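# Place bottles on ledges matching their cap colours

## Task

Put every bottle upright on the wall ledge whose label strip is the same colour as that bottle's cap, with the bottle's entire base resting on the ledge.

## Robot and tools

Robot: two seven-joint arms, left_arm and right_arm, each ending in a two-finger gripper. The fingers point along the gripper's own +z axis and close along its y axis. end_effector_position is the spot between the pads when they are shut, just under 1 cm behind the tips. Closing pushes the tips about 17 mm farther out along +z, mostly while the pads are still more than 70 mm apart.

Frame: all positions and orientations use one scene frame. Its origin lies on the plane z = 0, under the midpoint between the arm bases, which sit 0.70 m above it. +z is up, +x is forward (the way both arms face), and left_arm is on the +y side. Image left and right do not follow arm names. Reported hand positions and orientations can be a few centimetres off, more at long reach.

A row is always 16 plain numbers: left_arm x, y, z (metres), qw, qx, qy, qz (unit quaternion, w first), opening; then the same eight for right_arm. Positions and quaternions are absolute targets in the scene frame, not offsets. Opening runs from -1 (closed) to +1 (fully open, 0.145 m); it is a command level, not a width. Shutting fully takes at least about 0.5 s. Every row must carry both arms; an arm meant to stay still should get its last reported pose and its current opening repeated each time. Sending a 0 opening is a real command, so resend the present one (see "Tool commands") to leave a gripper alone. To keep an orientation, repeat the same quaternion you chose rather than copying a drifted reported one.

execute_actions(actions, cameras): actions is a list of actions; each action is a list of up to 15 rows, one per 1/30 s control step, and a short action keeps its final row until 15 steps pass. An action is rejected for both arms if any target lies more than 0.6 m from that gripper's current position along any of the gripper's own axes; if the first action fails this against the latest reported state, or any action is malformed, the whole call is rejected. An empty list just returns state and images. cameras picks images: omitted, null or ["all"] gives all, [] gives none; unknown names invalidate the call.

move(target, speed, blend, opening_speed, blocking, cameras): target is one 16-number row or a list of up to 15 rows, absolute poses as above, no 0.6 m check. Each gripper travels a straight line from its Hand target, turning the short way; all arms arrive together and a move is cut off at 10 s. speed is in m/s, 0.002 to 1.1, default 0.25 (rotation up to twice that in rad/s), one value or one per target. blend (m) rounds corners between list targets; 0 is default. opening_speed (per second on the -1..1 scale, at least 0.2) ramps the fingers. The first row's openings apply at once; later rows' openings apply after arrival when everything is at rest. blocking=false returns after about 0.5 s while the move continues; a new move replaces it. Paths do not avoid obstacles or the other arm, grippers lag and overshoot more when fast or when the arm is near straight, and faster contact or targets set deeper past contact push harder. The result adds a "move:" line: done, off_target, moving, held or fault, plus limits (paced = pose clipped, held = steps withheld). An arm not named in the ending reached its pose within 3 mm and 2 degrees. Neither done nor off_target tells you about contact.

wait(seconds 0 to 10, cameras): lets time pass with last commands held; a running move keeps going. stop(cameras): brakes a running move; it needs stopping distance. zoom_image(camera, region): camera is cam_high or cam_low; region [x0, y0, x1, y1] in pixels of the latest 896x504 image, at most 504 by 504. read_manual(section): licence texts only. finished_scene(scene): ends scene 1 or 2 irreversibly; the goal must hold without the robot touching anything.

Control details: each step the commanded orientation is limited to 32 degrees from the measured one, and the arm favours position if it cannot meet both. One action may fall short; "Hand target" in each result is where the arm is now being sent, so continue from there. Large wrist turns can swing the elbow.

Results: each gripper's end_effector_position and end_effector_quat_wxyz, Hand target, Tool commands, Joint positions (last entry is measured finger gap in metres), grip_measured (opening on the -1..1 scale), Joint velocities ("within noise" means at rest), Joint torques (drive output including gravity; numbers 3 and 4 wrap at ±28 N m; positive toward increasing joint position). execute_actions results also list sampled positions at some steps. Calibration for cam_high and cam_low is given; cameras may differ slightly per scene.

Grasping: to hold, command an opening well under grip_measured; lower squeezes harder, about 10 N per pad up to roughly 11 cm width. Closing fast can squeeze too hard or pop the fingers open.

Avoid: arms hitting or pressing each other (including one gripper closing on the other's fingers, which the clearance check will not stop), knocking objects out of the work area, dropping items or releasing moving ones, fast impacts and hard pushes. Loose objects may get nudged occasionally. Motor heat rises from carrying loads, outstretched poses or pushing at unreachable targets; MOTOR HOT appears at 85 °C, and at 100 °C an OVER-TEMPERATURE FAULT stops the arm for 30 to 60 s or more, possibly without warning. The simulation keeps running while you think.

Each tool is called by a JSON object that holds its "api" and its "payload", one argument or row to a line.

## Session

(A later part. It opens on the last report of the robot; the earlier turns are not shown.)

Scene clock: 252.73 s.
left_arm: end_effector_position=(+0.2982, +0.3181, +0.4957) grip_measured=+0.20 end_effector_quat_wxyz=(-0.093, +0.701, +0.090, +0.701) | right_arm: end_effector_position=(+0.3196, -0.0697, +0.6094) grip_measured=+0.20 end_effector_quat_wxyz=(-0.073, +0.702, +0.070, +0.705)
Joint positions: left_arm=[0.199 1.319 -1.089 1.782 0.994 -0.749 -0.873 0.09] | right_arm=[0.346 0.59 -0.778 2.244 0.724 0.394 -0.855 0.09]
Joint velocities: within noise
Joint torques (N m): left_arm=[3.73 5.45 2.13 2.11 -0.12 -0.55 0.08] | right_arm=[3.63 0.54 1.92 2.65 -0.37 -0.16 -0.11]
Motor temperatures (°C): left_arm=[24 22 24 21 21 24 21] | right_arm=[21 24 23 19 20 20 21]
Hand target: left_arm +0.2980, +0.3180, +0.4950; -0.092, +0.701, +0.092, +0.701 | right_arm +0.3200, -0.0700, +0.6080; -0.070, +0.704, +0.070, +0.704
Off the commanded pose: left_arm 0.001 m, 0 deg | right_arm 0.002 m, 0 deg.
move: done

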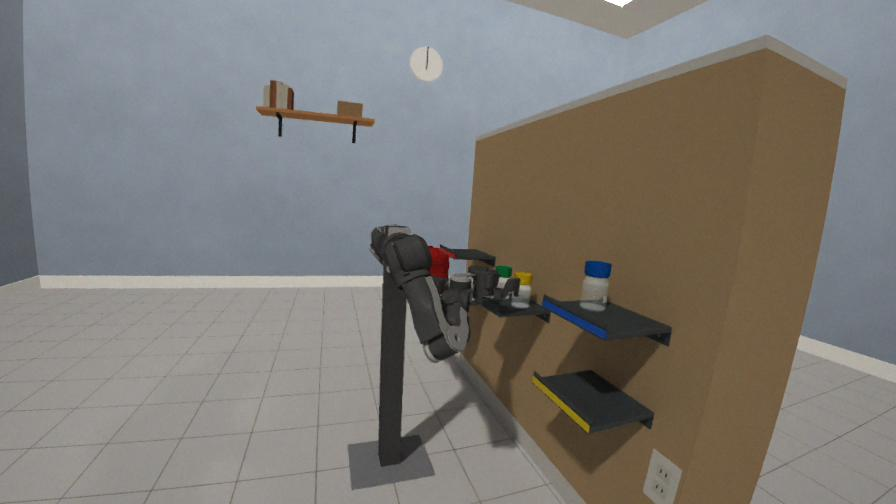

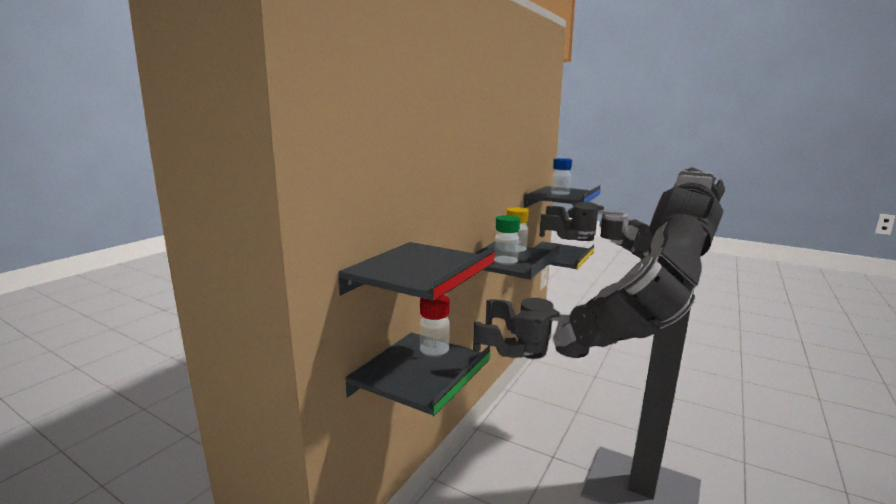

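{"api": "move", "payload": {
  "target": [
    [0.404,0.346,0.490,-0.0923,0.701,0.0923,0.701,0.2,0.400,-0.055,0.604,-0.0698,0.7037,0.0698,0.7037,0.2],
    [0.404,0.346,0.490,-0.0923,0.701,0.0923,0.701,-0.9,0.400,-0.055,0.604,-0.0698,0.7037,0.0698,0.7037,-0.9]
  ],
  "speed": 0.12,
  "opening_speed": 1.2
}}

{"api": "zoom_image", "payload": {
  "camera": "cam_low",
  "region": [400, 180, 640, 380]
}}

{"api": "zoom_image", "payload": {
  "camera": "cam_high",
  "region": [440, 220, 600, 340]
}}

Scene clock: 279.17 s.
left_arm: end_effector_position=(+0.4045, +0.3472, +0.4929) grip_measured=-0.54 end_effector_quat_wxyz=(-0.094, +0.698, +0.095, +0.704) | right_arm: end_effector_position=(+0.4006, -0.0562, +0.6052) grip_measured=-0.35 end_effector_quat_wxyz=(-0.069, +0.703, +0.068, +0.704)
Joint positions: left_arm=[0.573 1.014 -1.081 1.243 1.217 -0.529 -0.462 0.035] | right_arm=[0.592 0.425 -0.78 1.833 0.745 0.352 -0.691 0.049]
Joint velocities: within noise
Joint torques (N m): left_arm=[6.47 4.73 2.13 1.54 -0.07 -0.52 0.19] | right_arm=[5.26 0.09 2.14 3.15 -0.34 -0.39 0.1]
Motor temperatures (°C): left_arm=[23 23 24 21 21 24 21] | right_arm=[22 23 23 19 20 20 21]
Hand target: left_arm +0.4040, +0.3460, +0.4900; -0.092, +0.701, +0.092, +0.701 | right_arm +0.4000, -0.0550, +0.6041; -0.070, +0.704, +0.070, +0.704
Off the commanded pose: left_arm 0.003 m, 1 deg | right_arm 0.002 m, 0 deg.
move: done

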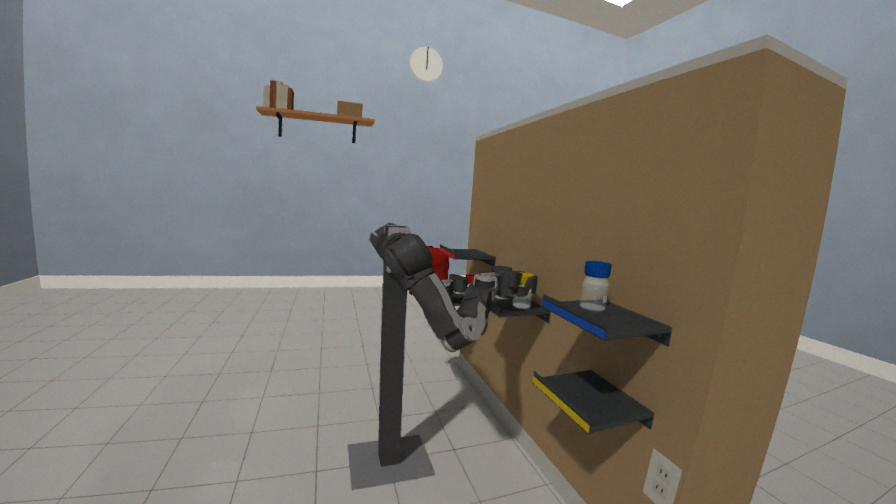

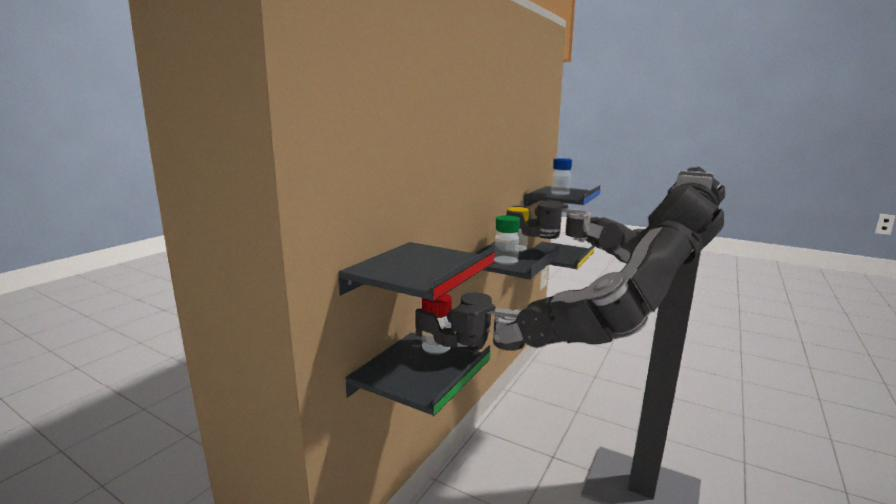

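Scaled by 2.100 from the camera's 896x504 image, which has a finer 1280x720 frame.

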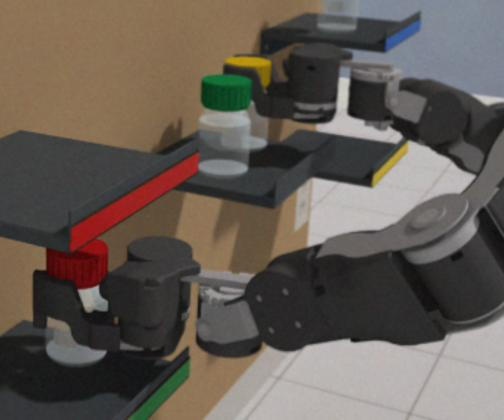

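Scaled by 3.150 from the camera's 896x504 image, which has a finer 1280x720 frame.

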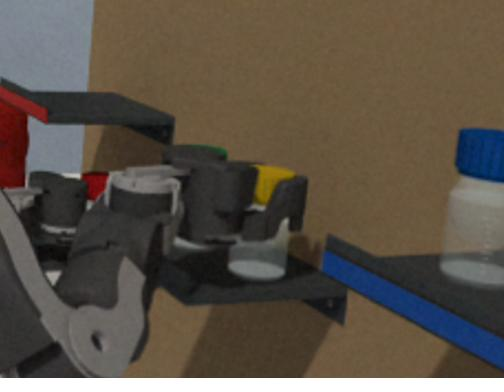

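{"api": "move", "payload": {
  "target": [
    [0.404,0.346,0.524,-0.0923,0.701,0.0923,0.701,-0.9,0.400,-0.055,0.70,-0.0698,0.7037,0.0698,0.7037,-0.9],
    [0.385,0.203,0.530,0,0.7071,0,0.7071,-0.9,0.39,-0.20,0.70,0,0.7071,0,0.7071,-0.9],
    [0.385,0.203,0.735,0,0.7071,0,0.7071,-0.9,0.385,-0.207,0.562,0,0.7071,0,0.7071,-0.9],
    [0.399,0.383,0.73,-0.0923,0.701,0.0923,0.701,-0.9,0.388,-0.375,0.556,0.0923,0.701,-0.0923,0.701,-0.9]
  ],
  "speed": [0.08,0.15,0.15,0.15]
}}

{"api": "zoom_image", "payload": {
  "camera": "cam_low",
  "region": [360, 140, 640, 340]
}}

{"api": "zoom_image", "payload": {
  "camera": "cam_high",
  "region": [480, 220, 700, 440]
}}

Scene clock: 300.27 s.
left_arm: end_effector_position=(+0.3983, +0.3846, +0.7298) grip_measured=-0.54 end_effector_quat_wxyz=(-0.094, +0.703, +0.095, +0.699) | right_arm: end_effector_position=(+0.3872, -0.3754, +0.5508) grip_measured=-0.39 end_effector_quat_wxyz=(+0.095, +0.708, -0.093, +0.694)
Joint positions: left_arm=[1.161 1.41 -0.94 1.578 1.51 0.231 -0.409 0.035] | right_arm=[0.107 0.932 -0.126 1.465 0.939 -0.037 -0.255 0.046]
Joint velocities: within noise
Joint torques (N m): left_arm=[6 2.57 3.33 0.83 -0.19 -0.89 0.23] | right_arm=[4.81 6.66 4.78 3.25 -0.04 -0.78 0.16]
Motor temperatures (°C): left_arm=[24 23 24 21 21 24 21] | right_arm=[23 23 23 20 20 20 21]
Hand target: left_arm +0.3990, +0.3830, +0.7300; -0.092, +0.701, +0.092, +0.701 | right_arm +0.3880, -0.3750, +0.5559; +0.092, +0.701, -0.092, +0.701
Off the commanded pose: left_arm 0.002 m, 1 deg | right_arm 0.005 m, 1 deg.
move: off_target (right_arm)

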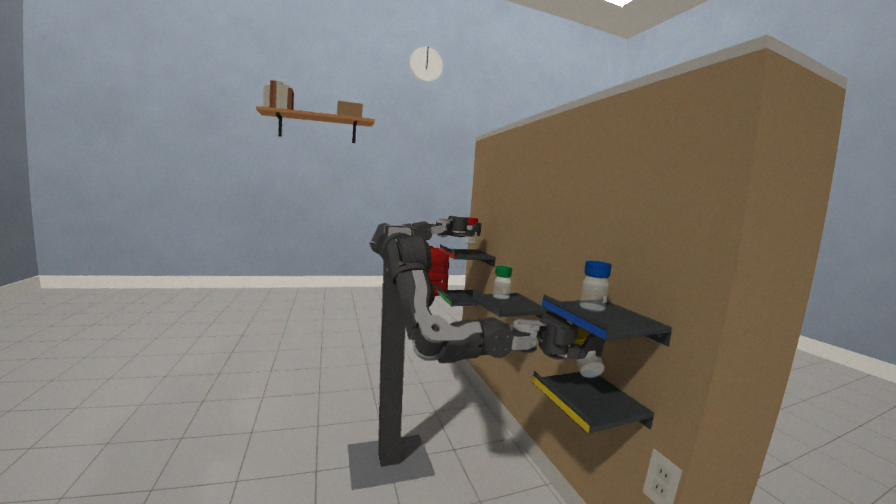

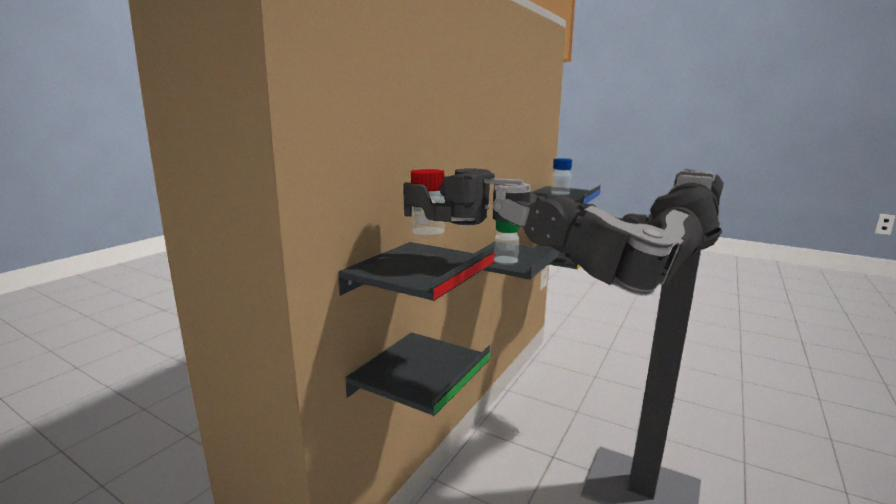

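Scaled by 1.800 from the camera's 896x504 image, which has a finer 1280x720 frame.

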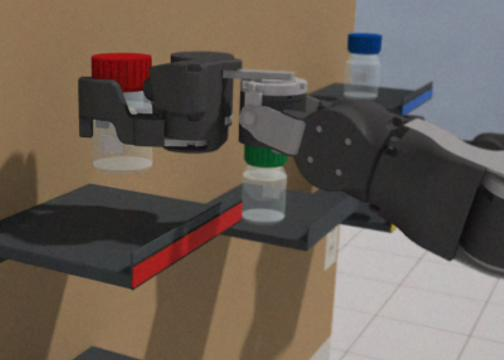

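Scaled by 2.291 from the camera's 896x504 image, which has a finer 1280x720 frame.

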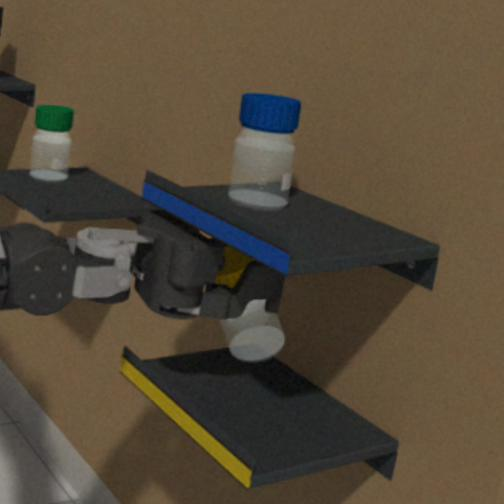

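{"api": "zoom_image", "payload": {
  "camera": "cam_high",
  "region": [540, 300, 640, 400]
}}

{"api": "zoom_image", "payload": {
  "camera": "cam_low",
  "region": [500, 170, 620, 290]
}}

Scaled by 5.040 from the camera's 896x504 image, which has a finer 1280x720 frame.

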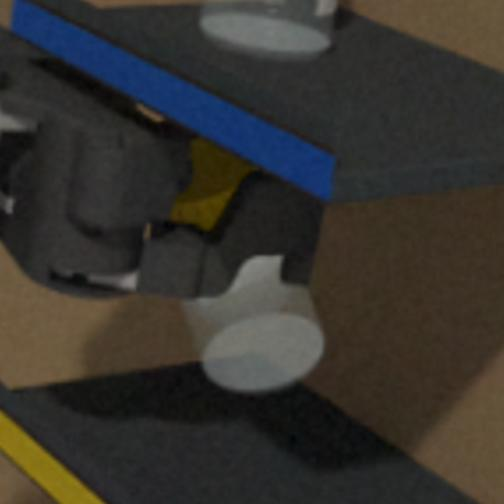

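Scaled by 4.200 from the camera's 896x504 image, which has a finer 1280x720 frame.

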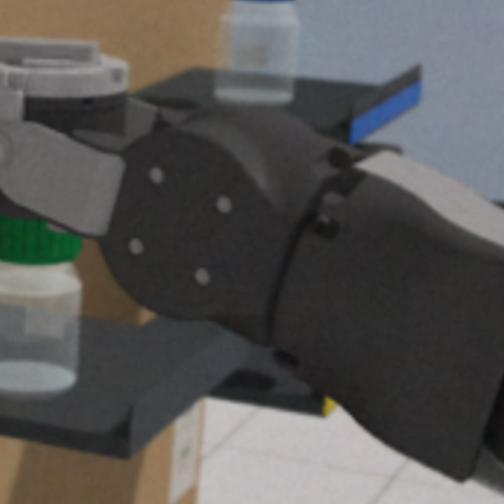

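{"api": "move", "payload": {
  "target": [
    [0.399,0.383,0.70,-0.0923,0.701,0.0923,0.701,-0.9,0.388,-0.375,0.553,0.073,0.8219,-0.1082,0.5544,-0.9],
    [0.399,0.383,0.676,-0.0923,0.701,0.0923,0.701,-0.9,0.388,-0.375,0.553,0.073,0.8219,-0.1082,0.5544,-0.9]
  ],
  "speed": [0.08,0.025]
}}

{"api": "zoom_image", "payload": {
  "camera": "cam_low",
  "region": [360, 140, 640, 340]
}}

{"api": "zoom_image", "payload": {
  "camera": "cam_high",
  "region": [520, 280, 660, 420]
}}

Scene clock: 351.63 s.
left_arm: end_effector_position=(+0.3986, +0.3839, +0.6857) grip_measured=-0.54 end_effector_quat_wxyz=(-0.092, +0.690, +0.096, +0.712) | right_arm: end_effector_position=(+0.3747, -0.3672, +0.5106) grip_measured=-0.39 end_effector_quat_wxyz=(+0.064, +0.855, -0.107, +0.503)
Joint positions: left_arm=[0.95 1.418 -0.941 1.588 1.479 -0.015 -0.407 0.035] | right_arm=[0.18 0.997 -0.126 1.525 1.158 0.534 -0.326 0.046]
Joint velocities: within noise
Joint torques (N m): left_arm=[4 4.1 1.78 0.43 -0.03 -0.24 0.24] | right_arm=[13.52 12.86 11.63 6.46 -0.4 -1.3 0.02]
Motor temperatures (°C): left_arm=[24 22 26 21 22 25 21] | right_arm=[24 25 25 20 20 21 21]
Hand target: left_arm +0.3989, +0.3830, +0.6760; -0.092, +0.701, +0.092, +0.701 | right_arm +0.3855, -0.3744, +0.5529; +0.073, +0.822, -0.108, +0.554
Off the commanded pose: left_arm 0.010 m, 2 deg | right_arm 0.045 m, 7 deg.
move: off_target (left_arm, right_arm)

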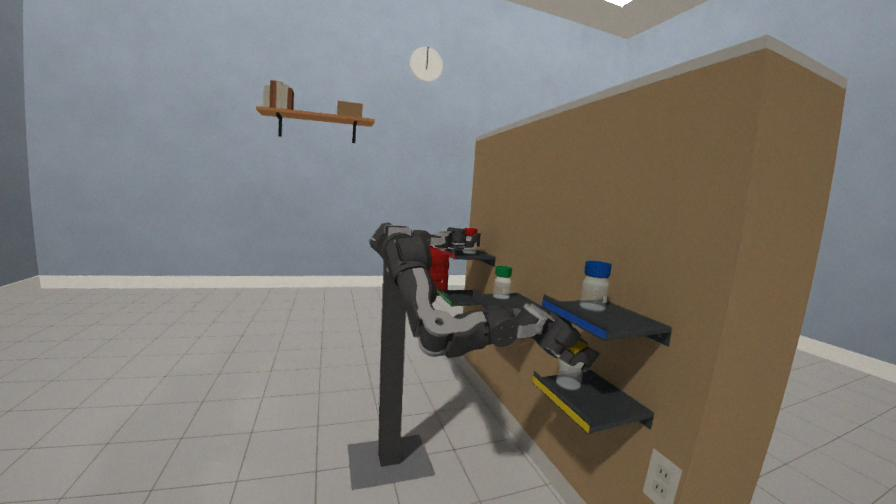

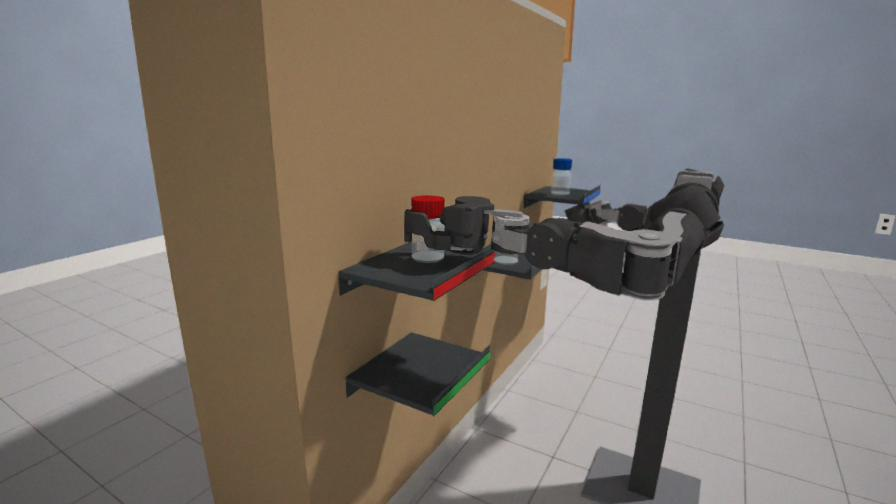

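Scaled by 1.800 from the camera's 896x504 image, which has a finer 1280x720 frame.

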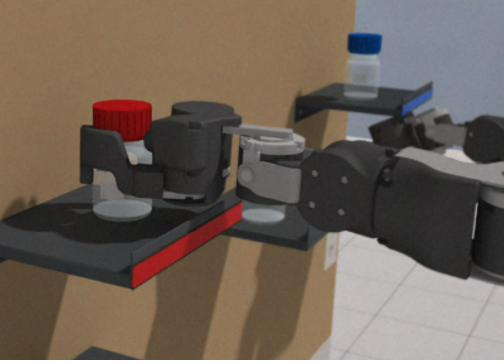

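Scaled by 3.600 from the camera's 896x504 image, which has a finer 1280x720 frame.

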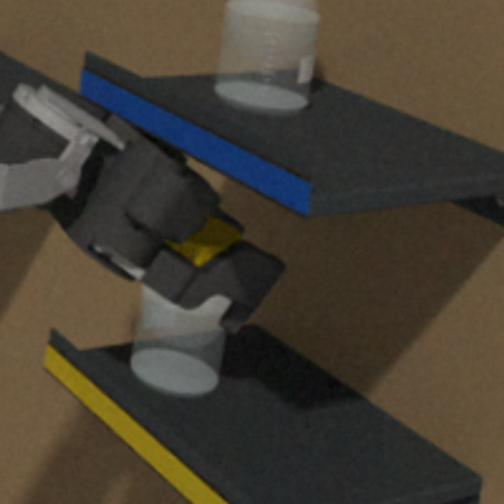

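{"api": "move", "payload": {
  "target": [
    [0.399,0.383,0.684,-0.0923,0.701,0.0923,0.701,0.2,0.3747,-0.368,0.510,0.066,0.845,-0.107,0.517,-0.9]
  ],
  "speed": 0.05,
  "opening_speed": 1.2
}}

{"api": "zoom_image", "payload": {
  "camera": "cam_high",
  "region": [520, 280, 660, 420]
}}

Scene clock: 363.50 s.
left_arm: end_effector_position=(+0.3989, +0.3838, +0.6839) grip_measured=+0.20 end_effector_quat_wxyz=(-0.094, +0.700, +0.094, +0.702) | right_arm: end_effector_position=(+0.3738, -0.3686, +0.5091) grip_measured=-0.39 end_effector_quat_wxyz=(+0.068, +0.849, -0.108, +0.514)
Joint positions: left_arm=[0.962 1.418 -0.941 1.588 1.483 0.026 -0.407 0.09] | right_arm=[0.156 0.998 -0.125 1.526 1.148 0.488 -0.324 0.046]
Joint velocities: within noise
Joint torques (N m): left_arm=[6.63 4.29 3.7 0.88 -0.01 -0.5 0.21] | right_arm=[4.26 6.16 3.95 2.29 -0.17 -0.67 0.2]
Motor temperatures (°C): left_arm=[24 22 25 21 21 25 21] | right_arm=[30 27 29 22 20 23 21]
Hand target: left_arm +0.3990, +0.3830, +0.6840; -0.092, +0.701, +0.092, +0.701 | right_arm +0.3747, -0.3680, +0.5100; +0.066, +0.846, -0.107, +0.518
Off the commanded pose: left_arm 0.001 m, 0 deg | right_arm 0.001 m, 1 deg.
move: done

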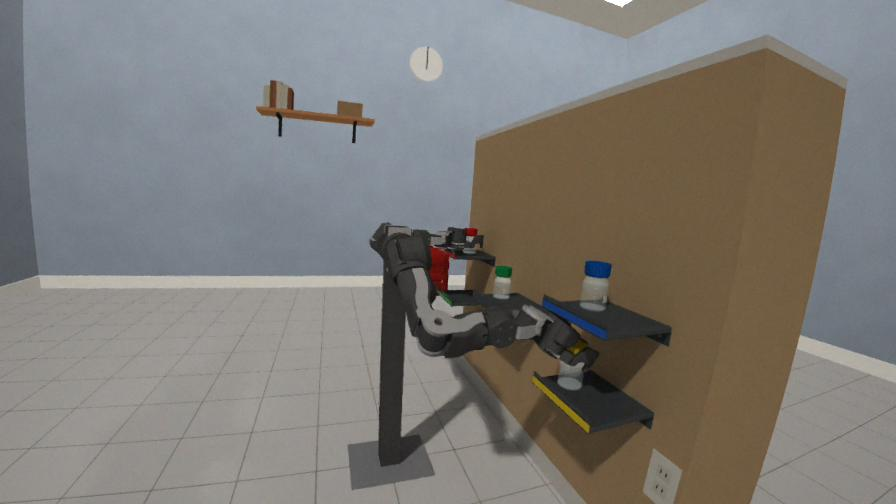

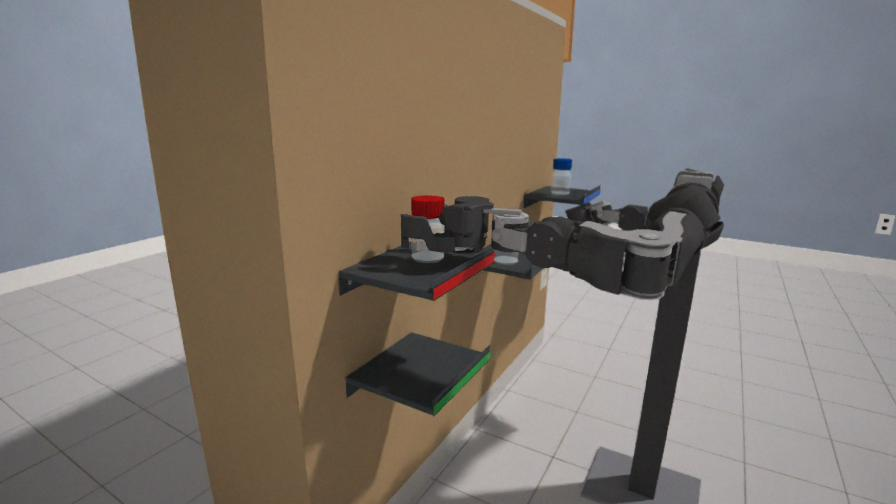

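Scaled by 3.600 from the camera's 896x504 image, which has a finer 1280x720 frame.

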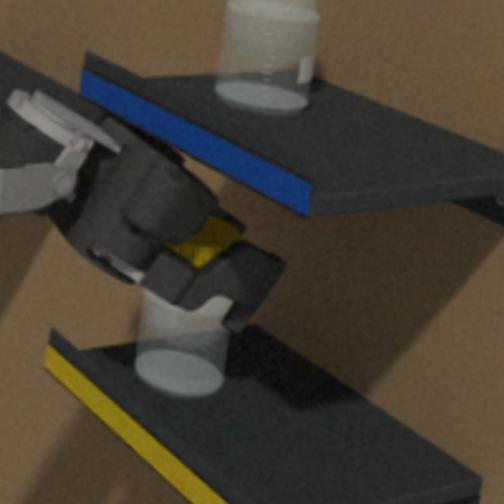

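{"api": "move", "payload": {
  "target": [
    [0.28,0.352,0.69,-0.0923,0.701,0.0923,0.701,0.2,0.376,-0.3685,0.507,0.0711,0.8314,-0.1094,0.5399,-0.9],
    [0.28,0.352,0.69,-0.0923,0.701,0.0923,0.701,0.2,0.376,-0.3685,0.502,0.0711,0.8314,-0.1094,0.5399,-0.9]
  ],
  "speed": [0.1,0.02]
}}

{"api": "zoom_image", "payload": {
  "camera": "cam_high",
  "region": [540, 300, 640, 400]
}}

{"api": "zoom_image", "payload": {
  "camera": "cam_low",
  "region": [360, 140, 640, 300]
}}

Scene clock: 386.50 s.
left_arm: end_effector_position=(+0.2798, +0.3523, +0.6914) grip_measured=+0.20 end_effector_quat_wxyz=(-0.095, +0.700, +0.092, +0.702) | right_arm: end_effector_position=(+0.3766, -0.3700, +0.5058) grip_measured=-0.39 end_effector_quat_wxyz=(+0.073, +0.829, -0.111, +0.543)
Joint positions: left_arm=[1.384 1.989 -1.474 2.197 1.584 -0.106 -0.476 0.09] | right_arm=[0.134 0.965 -0.126 1.505 1.091 0.388 -0.307 0.046]
Joint velocities: within noise
Joint torques (N m): left_arm=[2.12 1.17 1.96 0.03 -0.04 -0.65 0.19] | right_arm=[3.49 5.47 2.76 2.07 -0.11 -0.46 0.18]
Motor temperatures (°C): left_arm=[24 23 26 20 21 25 21] | right_arm=[25 26 26 21 20 22 21]
Hand target: left_arm +0.2800, +0.3519, +0.6900; -0.092, +0.701, +0.092, +0.701 | right_arm +0.3759, -0.3684, +0.5019; +0.071, +0.832, -0.109, +0.540
Off the commanded pose: left_arm 0.001 m, 0 deg | right_arm 0.004 m, 1 deg.
joint sent to its limit (left arm) — joint 5 (forearm roll), upper limit. The joint targets still meet the commanded pose.
move: off_target (right_arm)

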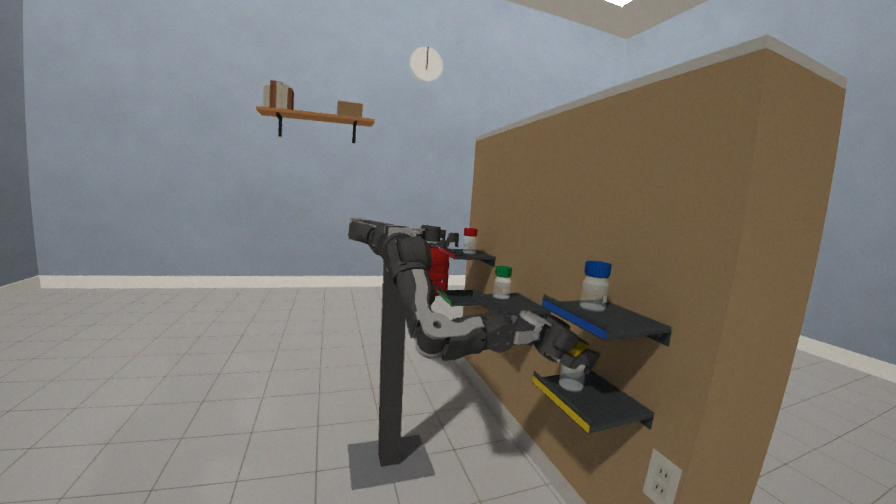

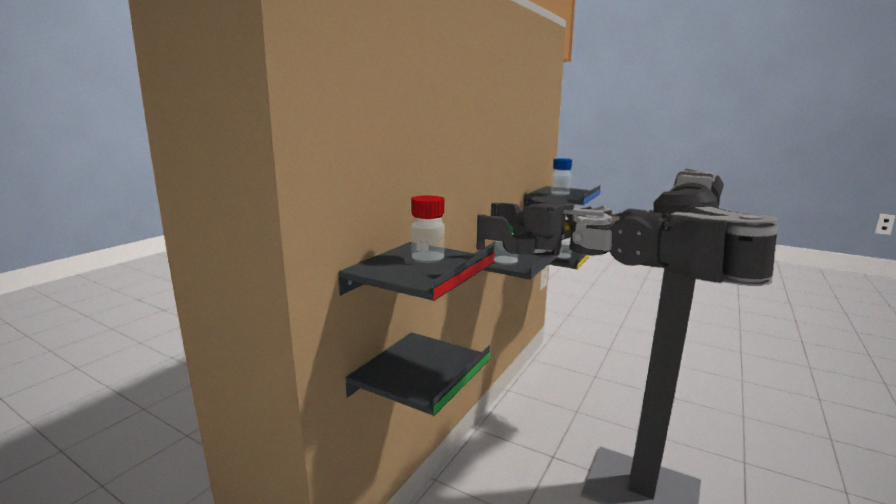

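Scaled by 5.040 from the camera's 896x504 image, which has a finer 1280x720 frame.

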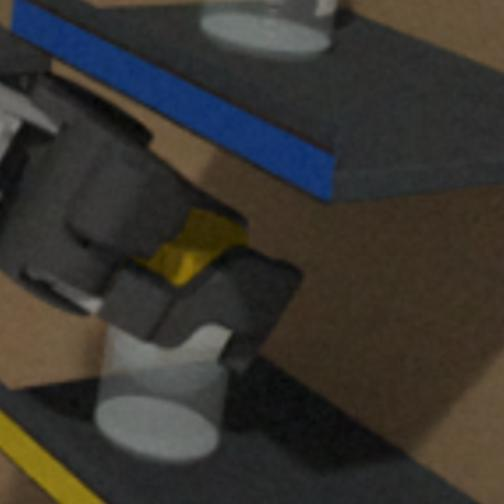

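Scaled by 1.800 from the camera's 896x504 image, which has a finer 1280x720 frame.

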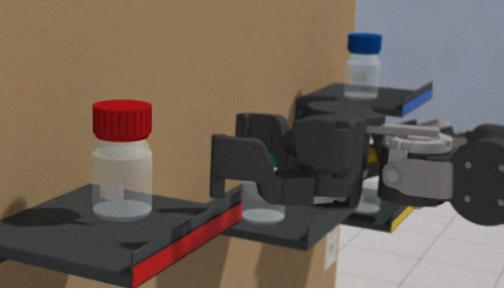

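{"api": "move", "payload": {
  "target": [
    [0.28,0.30,0.66,0,0.7071,0,0.7071,0.2,0.376,-0.3685,0.497,0.0711,0.8314,-0.1094,0.5399,-0.9]
  ],
  "speed": [0.03]
}}

{"api": "zoom_image", "payload": {
  "camera": "cam_high",
  "region": [540, 300, 640, 400]
}}

Scene clock: 398.53 s.
left_arm: end_effector_position=(+0.2800, +0.3020, +0.6618) grip_measured=+0.20 end_effector_quat_wxyz=(-0.004, +0.706, +0.002, +0.709) | right_arm: end_effector_position=(+0.3778, -0.3707, +0.5053) grip_measured=-0.40 end_effector_quat_wxyz=(+0.074, +0.824, -0.111, +0.550)
Joint positions: left_arm=[1.263 1.977 -1.562 2.235 1.492 -0.294 -0.279 0.09] | right_arm=[0.134 0.958 -0.129 1.495 1.077 0.362 -0.299 0.045]
Joint velocities: within noise
Joint torques (N m): left_arm=[1.23 1.41 1.98 0.95 -0.04 -0.72 0.23] | right_arm=[3.28 5.31 1.74 1.61 -0.02 -0.16 0.15]
Motor temperatures (°C): left_arm=[23 22 25 20 21 25 21] | right_arm=[24 25 25 20 20 21 21]
Hand target: left_arm +0.2800, +0.2999, +0.6601; +0.000, +0.707, +0.000, +0.707 | right_arm +0.3759, -0.3684, +0.4971; +0.071, +0.831, -0.109, +0.540
Off the commanded pose: left_arm 0.003 m, 1 deg | right_arm 0.009 m, 1 deg.
move: off_target (right_arm)

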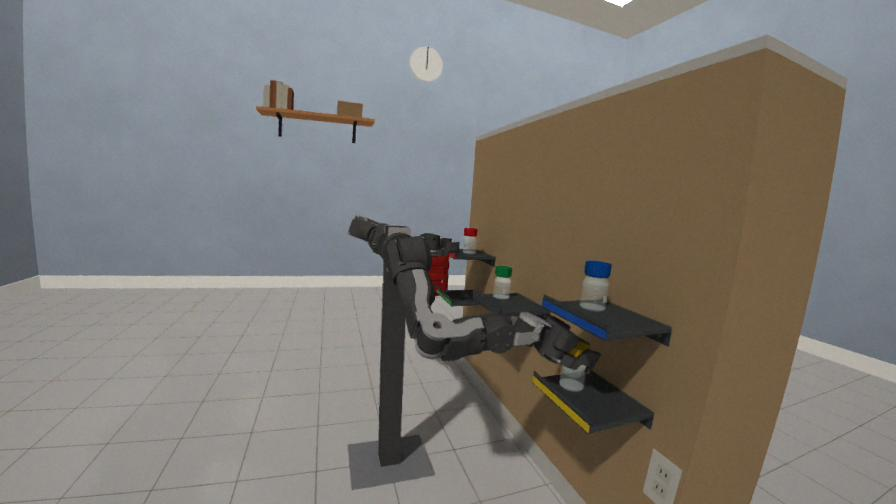

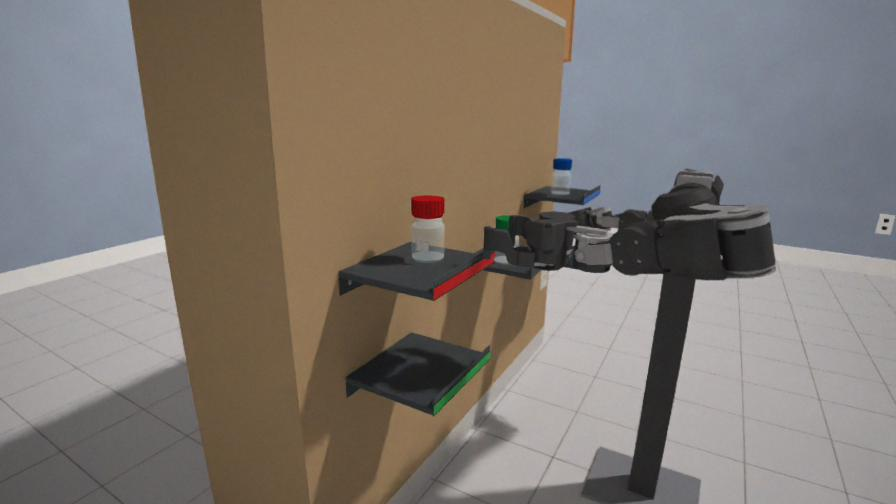

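Scaled by 5.040 from the camera's 896x504 image, which has a finer 1280x720 frame.

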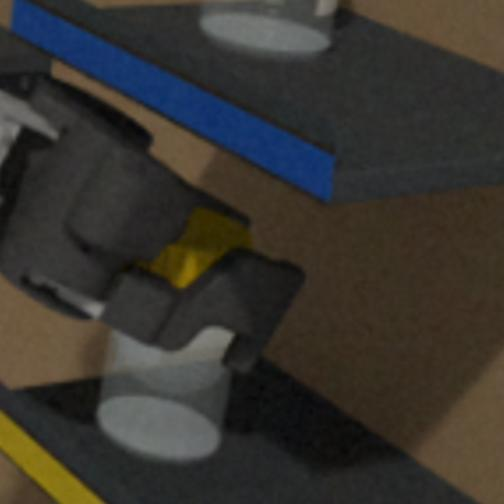

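{"api": "move", "payload": {
  "target": [
    [0.27,0.30,0.65,0,0.7071,0,0.7071,0.2,0.377,-0.370,0.5055,0.0711,0.8314,-0.1094,0.5399,0.25],
    [0.20,0.30,0.48,0,0.83,0,0.5577,0.2,0.280,-0.343,0.508,0.0711,0.8314,-0.1094,0.5399,0.25],
    [0.12,0.30,0.25,0,0.99,0,0.14,0.2,0.28,-0.26,0.52,0,0.7071,0,0.7071,0.2],
    [0.08,0.25,0.15,0,1,0,0,0.2,0.28,-0.26,0.52,0,0.7071,0,0.7071,0.2],
    [0.25,0.22,0.30,0,0.9239,0,0.3827,0.2,0.28,-0.26,0.52,0,0.7071,0,0.7071,0.2]
  ],
  "speed": [0.1,0.15,0.25,0.25,0.25],
  "blend": [0,0.02,0.02,0.02,0],
  "opening_speed": 1.0
}}

{"api": "zoom_image", "payload": {
  "camera": "cam_high",
  "region": [480, 220, 700, 440]
}}

Scene clock: 428.10 s.
left_arm: end_effector_position=(+0.2506, +0.2189, +0.2999) grip_measured=+0.20 end_effector_quat_wxyz=(+0.002, +0.924, -0.001, +0.382) | right_arm: end_effector_position=(+0.2802, -0.2612, +0.5214) grip_measured=+0.20 end_effector_quat_wxyz=(+0.002, +0.707, -0.002, +0.708)
Joint positions: left_arm=[0.347 0.943 -1.421 1.496 1.33 -0.224 -0.555 0.09] | right_arm=[-0.598 0.758 0.118 1.996 0.698 -0.203 -0.217 0.09]
Joint velocities: within noise
Joint torques (N m): left_arm=[3.86 4.39 1.44 3.12 -0.13 -0.51 -0.01] | right_arm=[1.23 3.68 1.69 2.88 -0.07 -0.57 0.14]
Motor temperatures (°C): left_arm=[22 22 25 21 21 25 21] | right_arm=[23 25 24 20 20 21 21]
Hand target: left_arm +0.2499, +0.2200, +0.2999; +0.000, +0.924, +0.000, +0.383 | right_arm +0.2800, -0.2600, +0.5201; +0.000, +0.707, +0.000, +0.707
Off the commanded pose: left_arm 0.001 m, 0 deg | right_arm 0.002 m, 0 deg.
move: done; blend cut to 0 m at target 3

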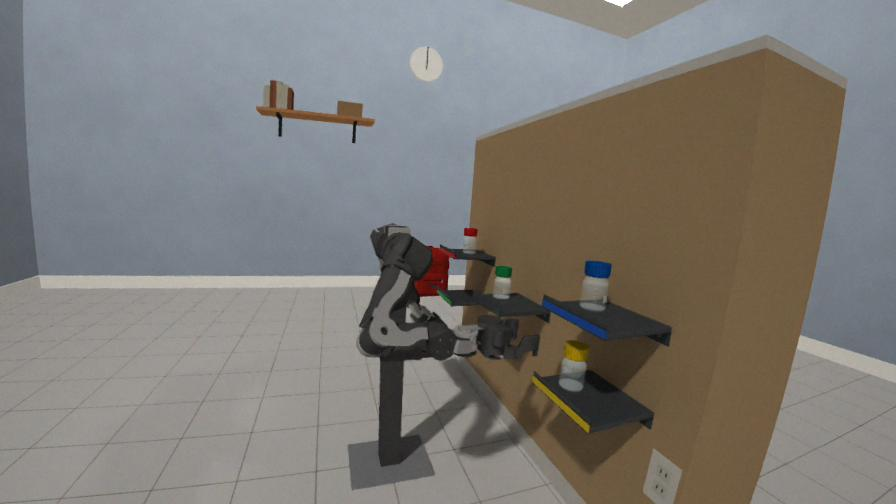

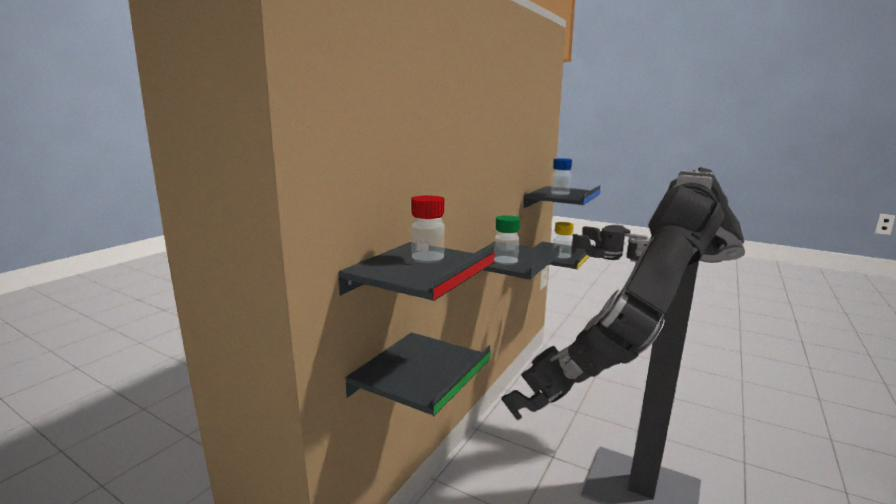

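Scaled by 2.291 from the camera's 896x504 image, which has a finer 1280x720 frame.

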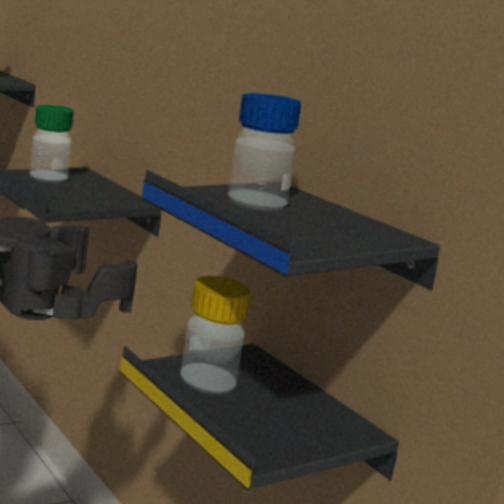

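{"api": "move", "payload": {
  "target": [
    [0.33,0.205,0.43,0,0.7071,0,0.7071,0.2,0.28,-0.26,0.52,0,0.7071,0,0.7071,0.2],
    [0.31,0.19,0.57,0,0.7071,0,0.7071,0.2,0.28,-0.26,0.52,0,0.7071,0,0.7071,0.2],
    [0.30,0.080,0.588,0.0872,0.7017,-0.0872,0.7017,0.2,0.28,-0.26,0.52,0,0.7071,0,0.7071,0.2]
  ],
  "speed": [0.25,0.2,0.18],
  "blend": [0.03,0.02,0]
}}

{"api": "zoom_image", "payload": {
  "camera": "cam_low",
  "region": [440, 180, 640, 320]
}}

{"api": "zoom_image", "payload": {
  "camera": "cam_high",
  "region": [420, 220, 560, 330]
}}

Scene clock: 446.07 s.
left_arm: end_effector_position=(+0.3003, +0.0792, +0.5891) grip_measured=+0.20 end_effector_quat_wxyz=(+0.090, +0.700, -0.087, +0.703) | right_arm: end_effector_position=(+0.2802, -0.2612, +0.5214) grip_measured=+0.20 end_effector_quat_wxyz=(+0.002, +0.707, -0.002, +0.708)
Joint positions: left_arm=[0.653 0.911 -1.279 2.282 0.865 -0.01 -1.037 0.09] | right_arm=[-0.598 0.758 0.118 1.996 0.698 -0.203 -0.217 0.09]
Joint velocities: within noise
Joint torques (N m): left_arm=[4.68 1.96 1.74 3.77 -0.37 -0.29 -0.05] | right_arm=[1.25 3.6 1.7 2.91 -0.08 -0.56 0.14]
Motor temperatures (°C): left_arm=[23 23 24 21 21 25 21] | right_arm=[22 25 23 20 20 21 21]
Hand target: left_arm +0.3000, +0.0799, +0.5881; +0.087, +0.702, -0.087, +0.702 | right_arm +0.2800, -0.2600, +0.5201; +0.000, +0.707, +0.000, +0.707
Off the commanded pose: left_arm 0.001 m, 0 deg | right_arm 0.002 m, 0 deg.
move: done

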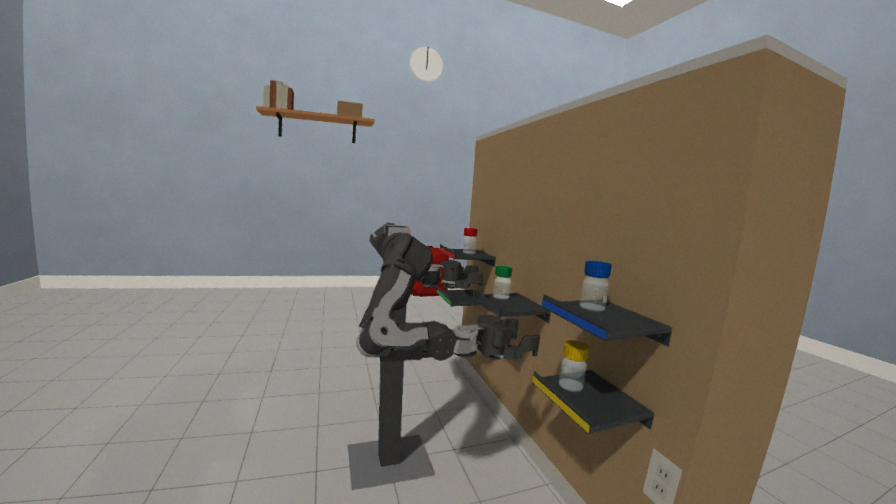

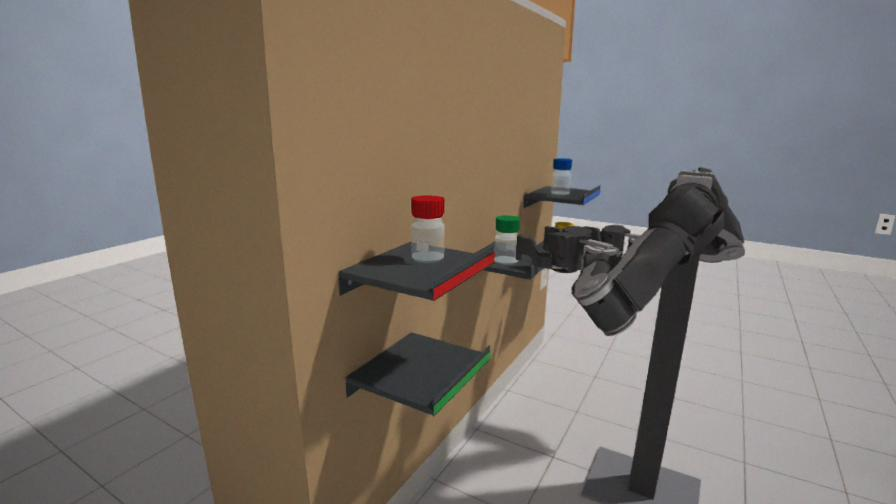

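Scaled by 2.520 from the camera's 896x504 image, which has a finer 1280x720 frame.

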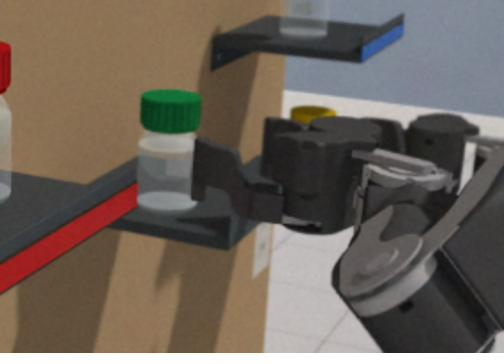

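Scaled by 3.600 from the camera's 896x504 image, which has a finer 1280x720 frame.

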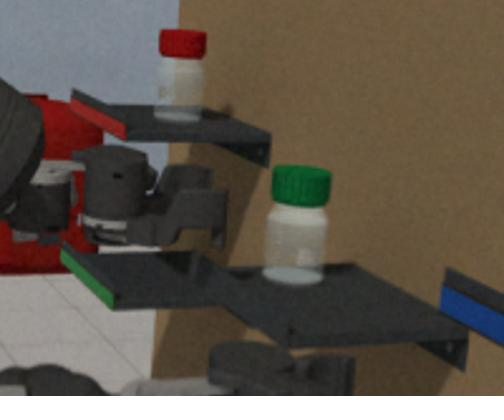

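{"api": "move", "payload": {
  "target": [
    [0.402,0.051,0.587,0.0872,0.7017,-0.0872,0.7017,0.2,0.28,-0.26,0.52,0,0.7071,0,0.7071,0.2],
    [0.402,0.051,0.587,0.0872,0.7017,-0.0872,0.7017,-0.9,0.28,-0.26,0.52,0,0.7071,0,0.7071,0.2],
    [0.402,0.051,0.63,0.0872,0.7017,-0.0872,0.7017,-0.9,0.28,-0.26,0.52,0,0.7071,0,0.7071,0.2]
  ],
  "speed": [0.12,0.1,0.08],
  "opening_speed": 1.2
}}

{"api": "zoom_image", "payload": {
  "camera": "cam_low",
  "region": [440, 180, 640, 320]
}}

{"api": "zoom_image", "payload": {
  "camera": "cam_high",
  "region": [420, 220, 560, 330]
}}

Scene clock: 464.77 s.
left_arm: end_effector_position=(+0.4020, +0.0499, +0.6285) grip_measured=-0.55 end_effector_quat_wxyz=(+0.089, +0.703, -0.089, +0.700) | right_arm: end_effector_position=(+0.2802, -0.2612, +0.5214) grip_measured=+0.20 end_effector_quat_wxyz=(+0.002, +0.707, -0.002, +0.708)
Joint positions: left_arm=[1.008 0.632 -1.209 1.861 1.147 0.131 -0.866 0.034] | right_arm=[-0.598 0.758 0.118 1.996 0.698 -0.203 -0.217 0.09]
Joint velocities: within noise
Joint torques (N m): left_arm=[8.58 0.8 3.34 2.92 -0.36 -0.53 -0.05] | right_arm=[1.17 3.73 1.69 2.93 -0.08 -0.53 0.13]
Motor temperatures (°C): left_arm=[24 22 24 21 22 25 21] | right_arm=[22 25 23 20 20 21 21]
Hand target: left_arm +0.4020, +0.0510, +0.6300; +0.087, +0.702, -0.087, +0.702 | right_arm +0.2800, -0.2600, +0.5201; +0.000, +0.707, +0.000, +0.707
Off the commanded pose: left_arm 0.002 m, 0 deg | right_arm 0.002 m, 0 deg.
move: done

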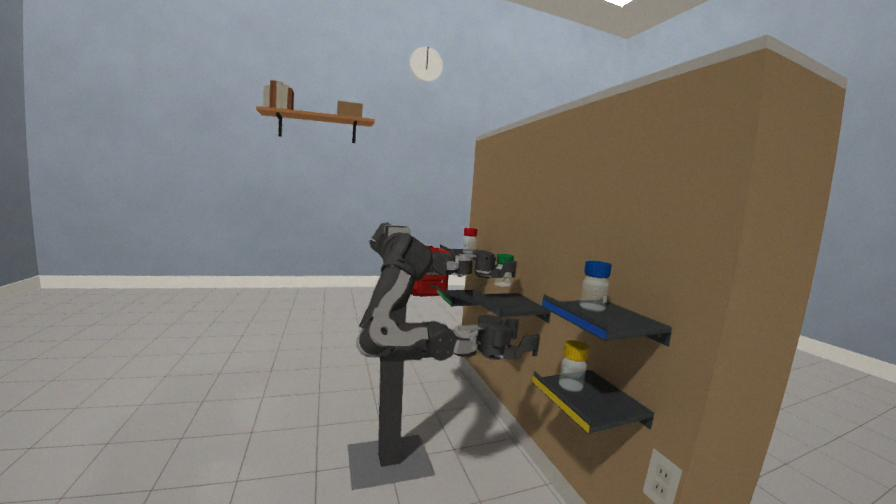

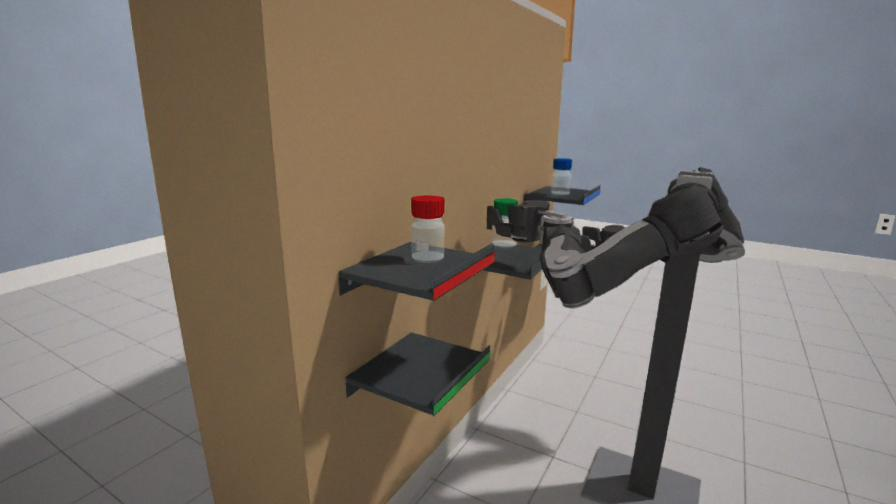

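Scaled by 2.520 from the camera's 896x504 image, which has a finer 1280x720 frame.

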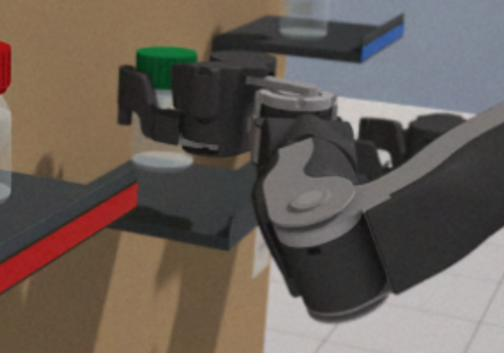

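Scaled by 3.600 from the camera's 896x504 image, which has a finer 1280x720 frame.

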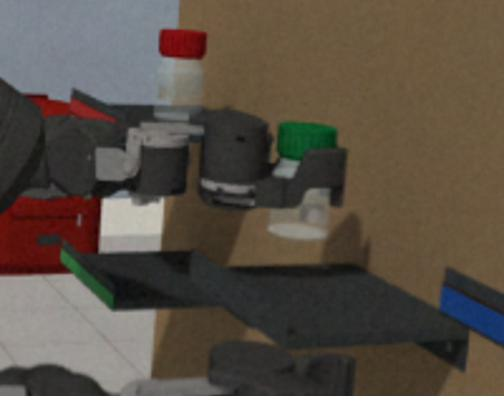

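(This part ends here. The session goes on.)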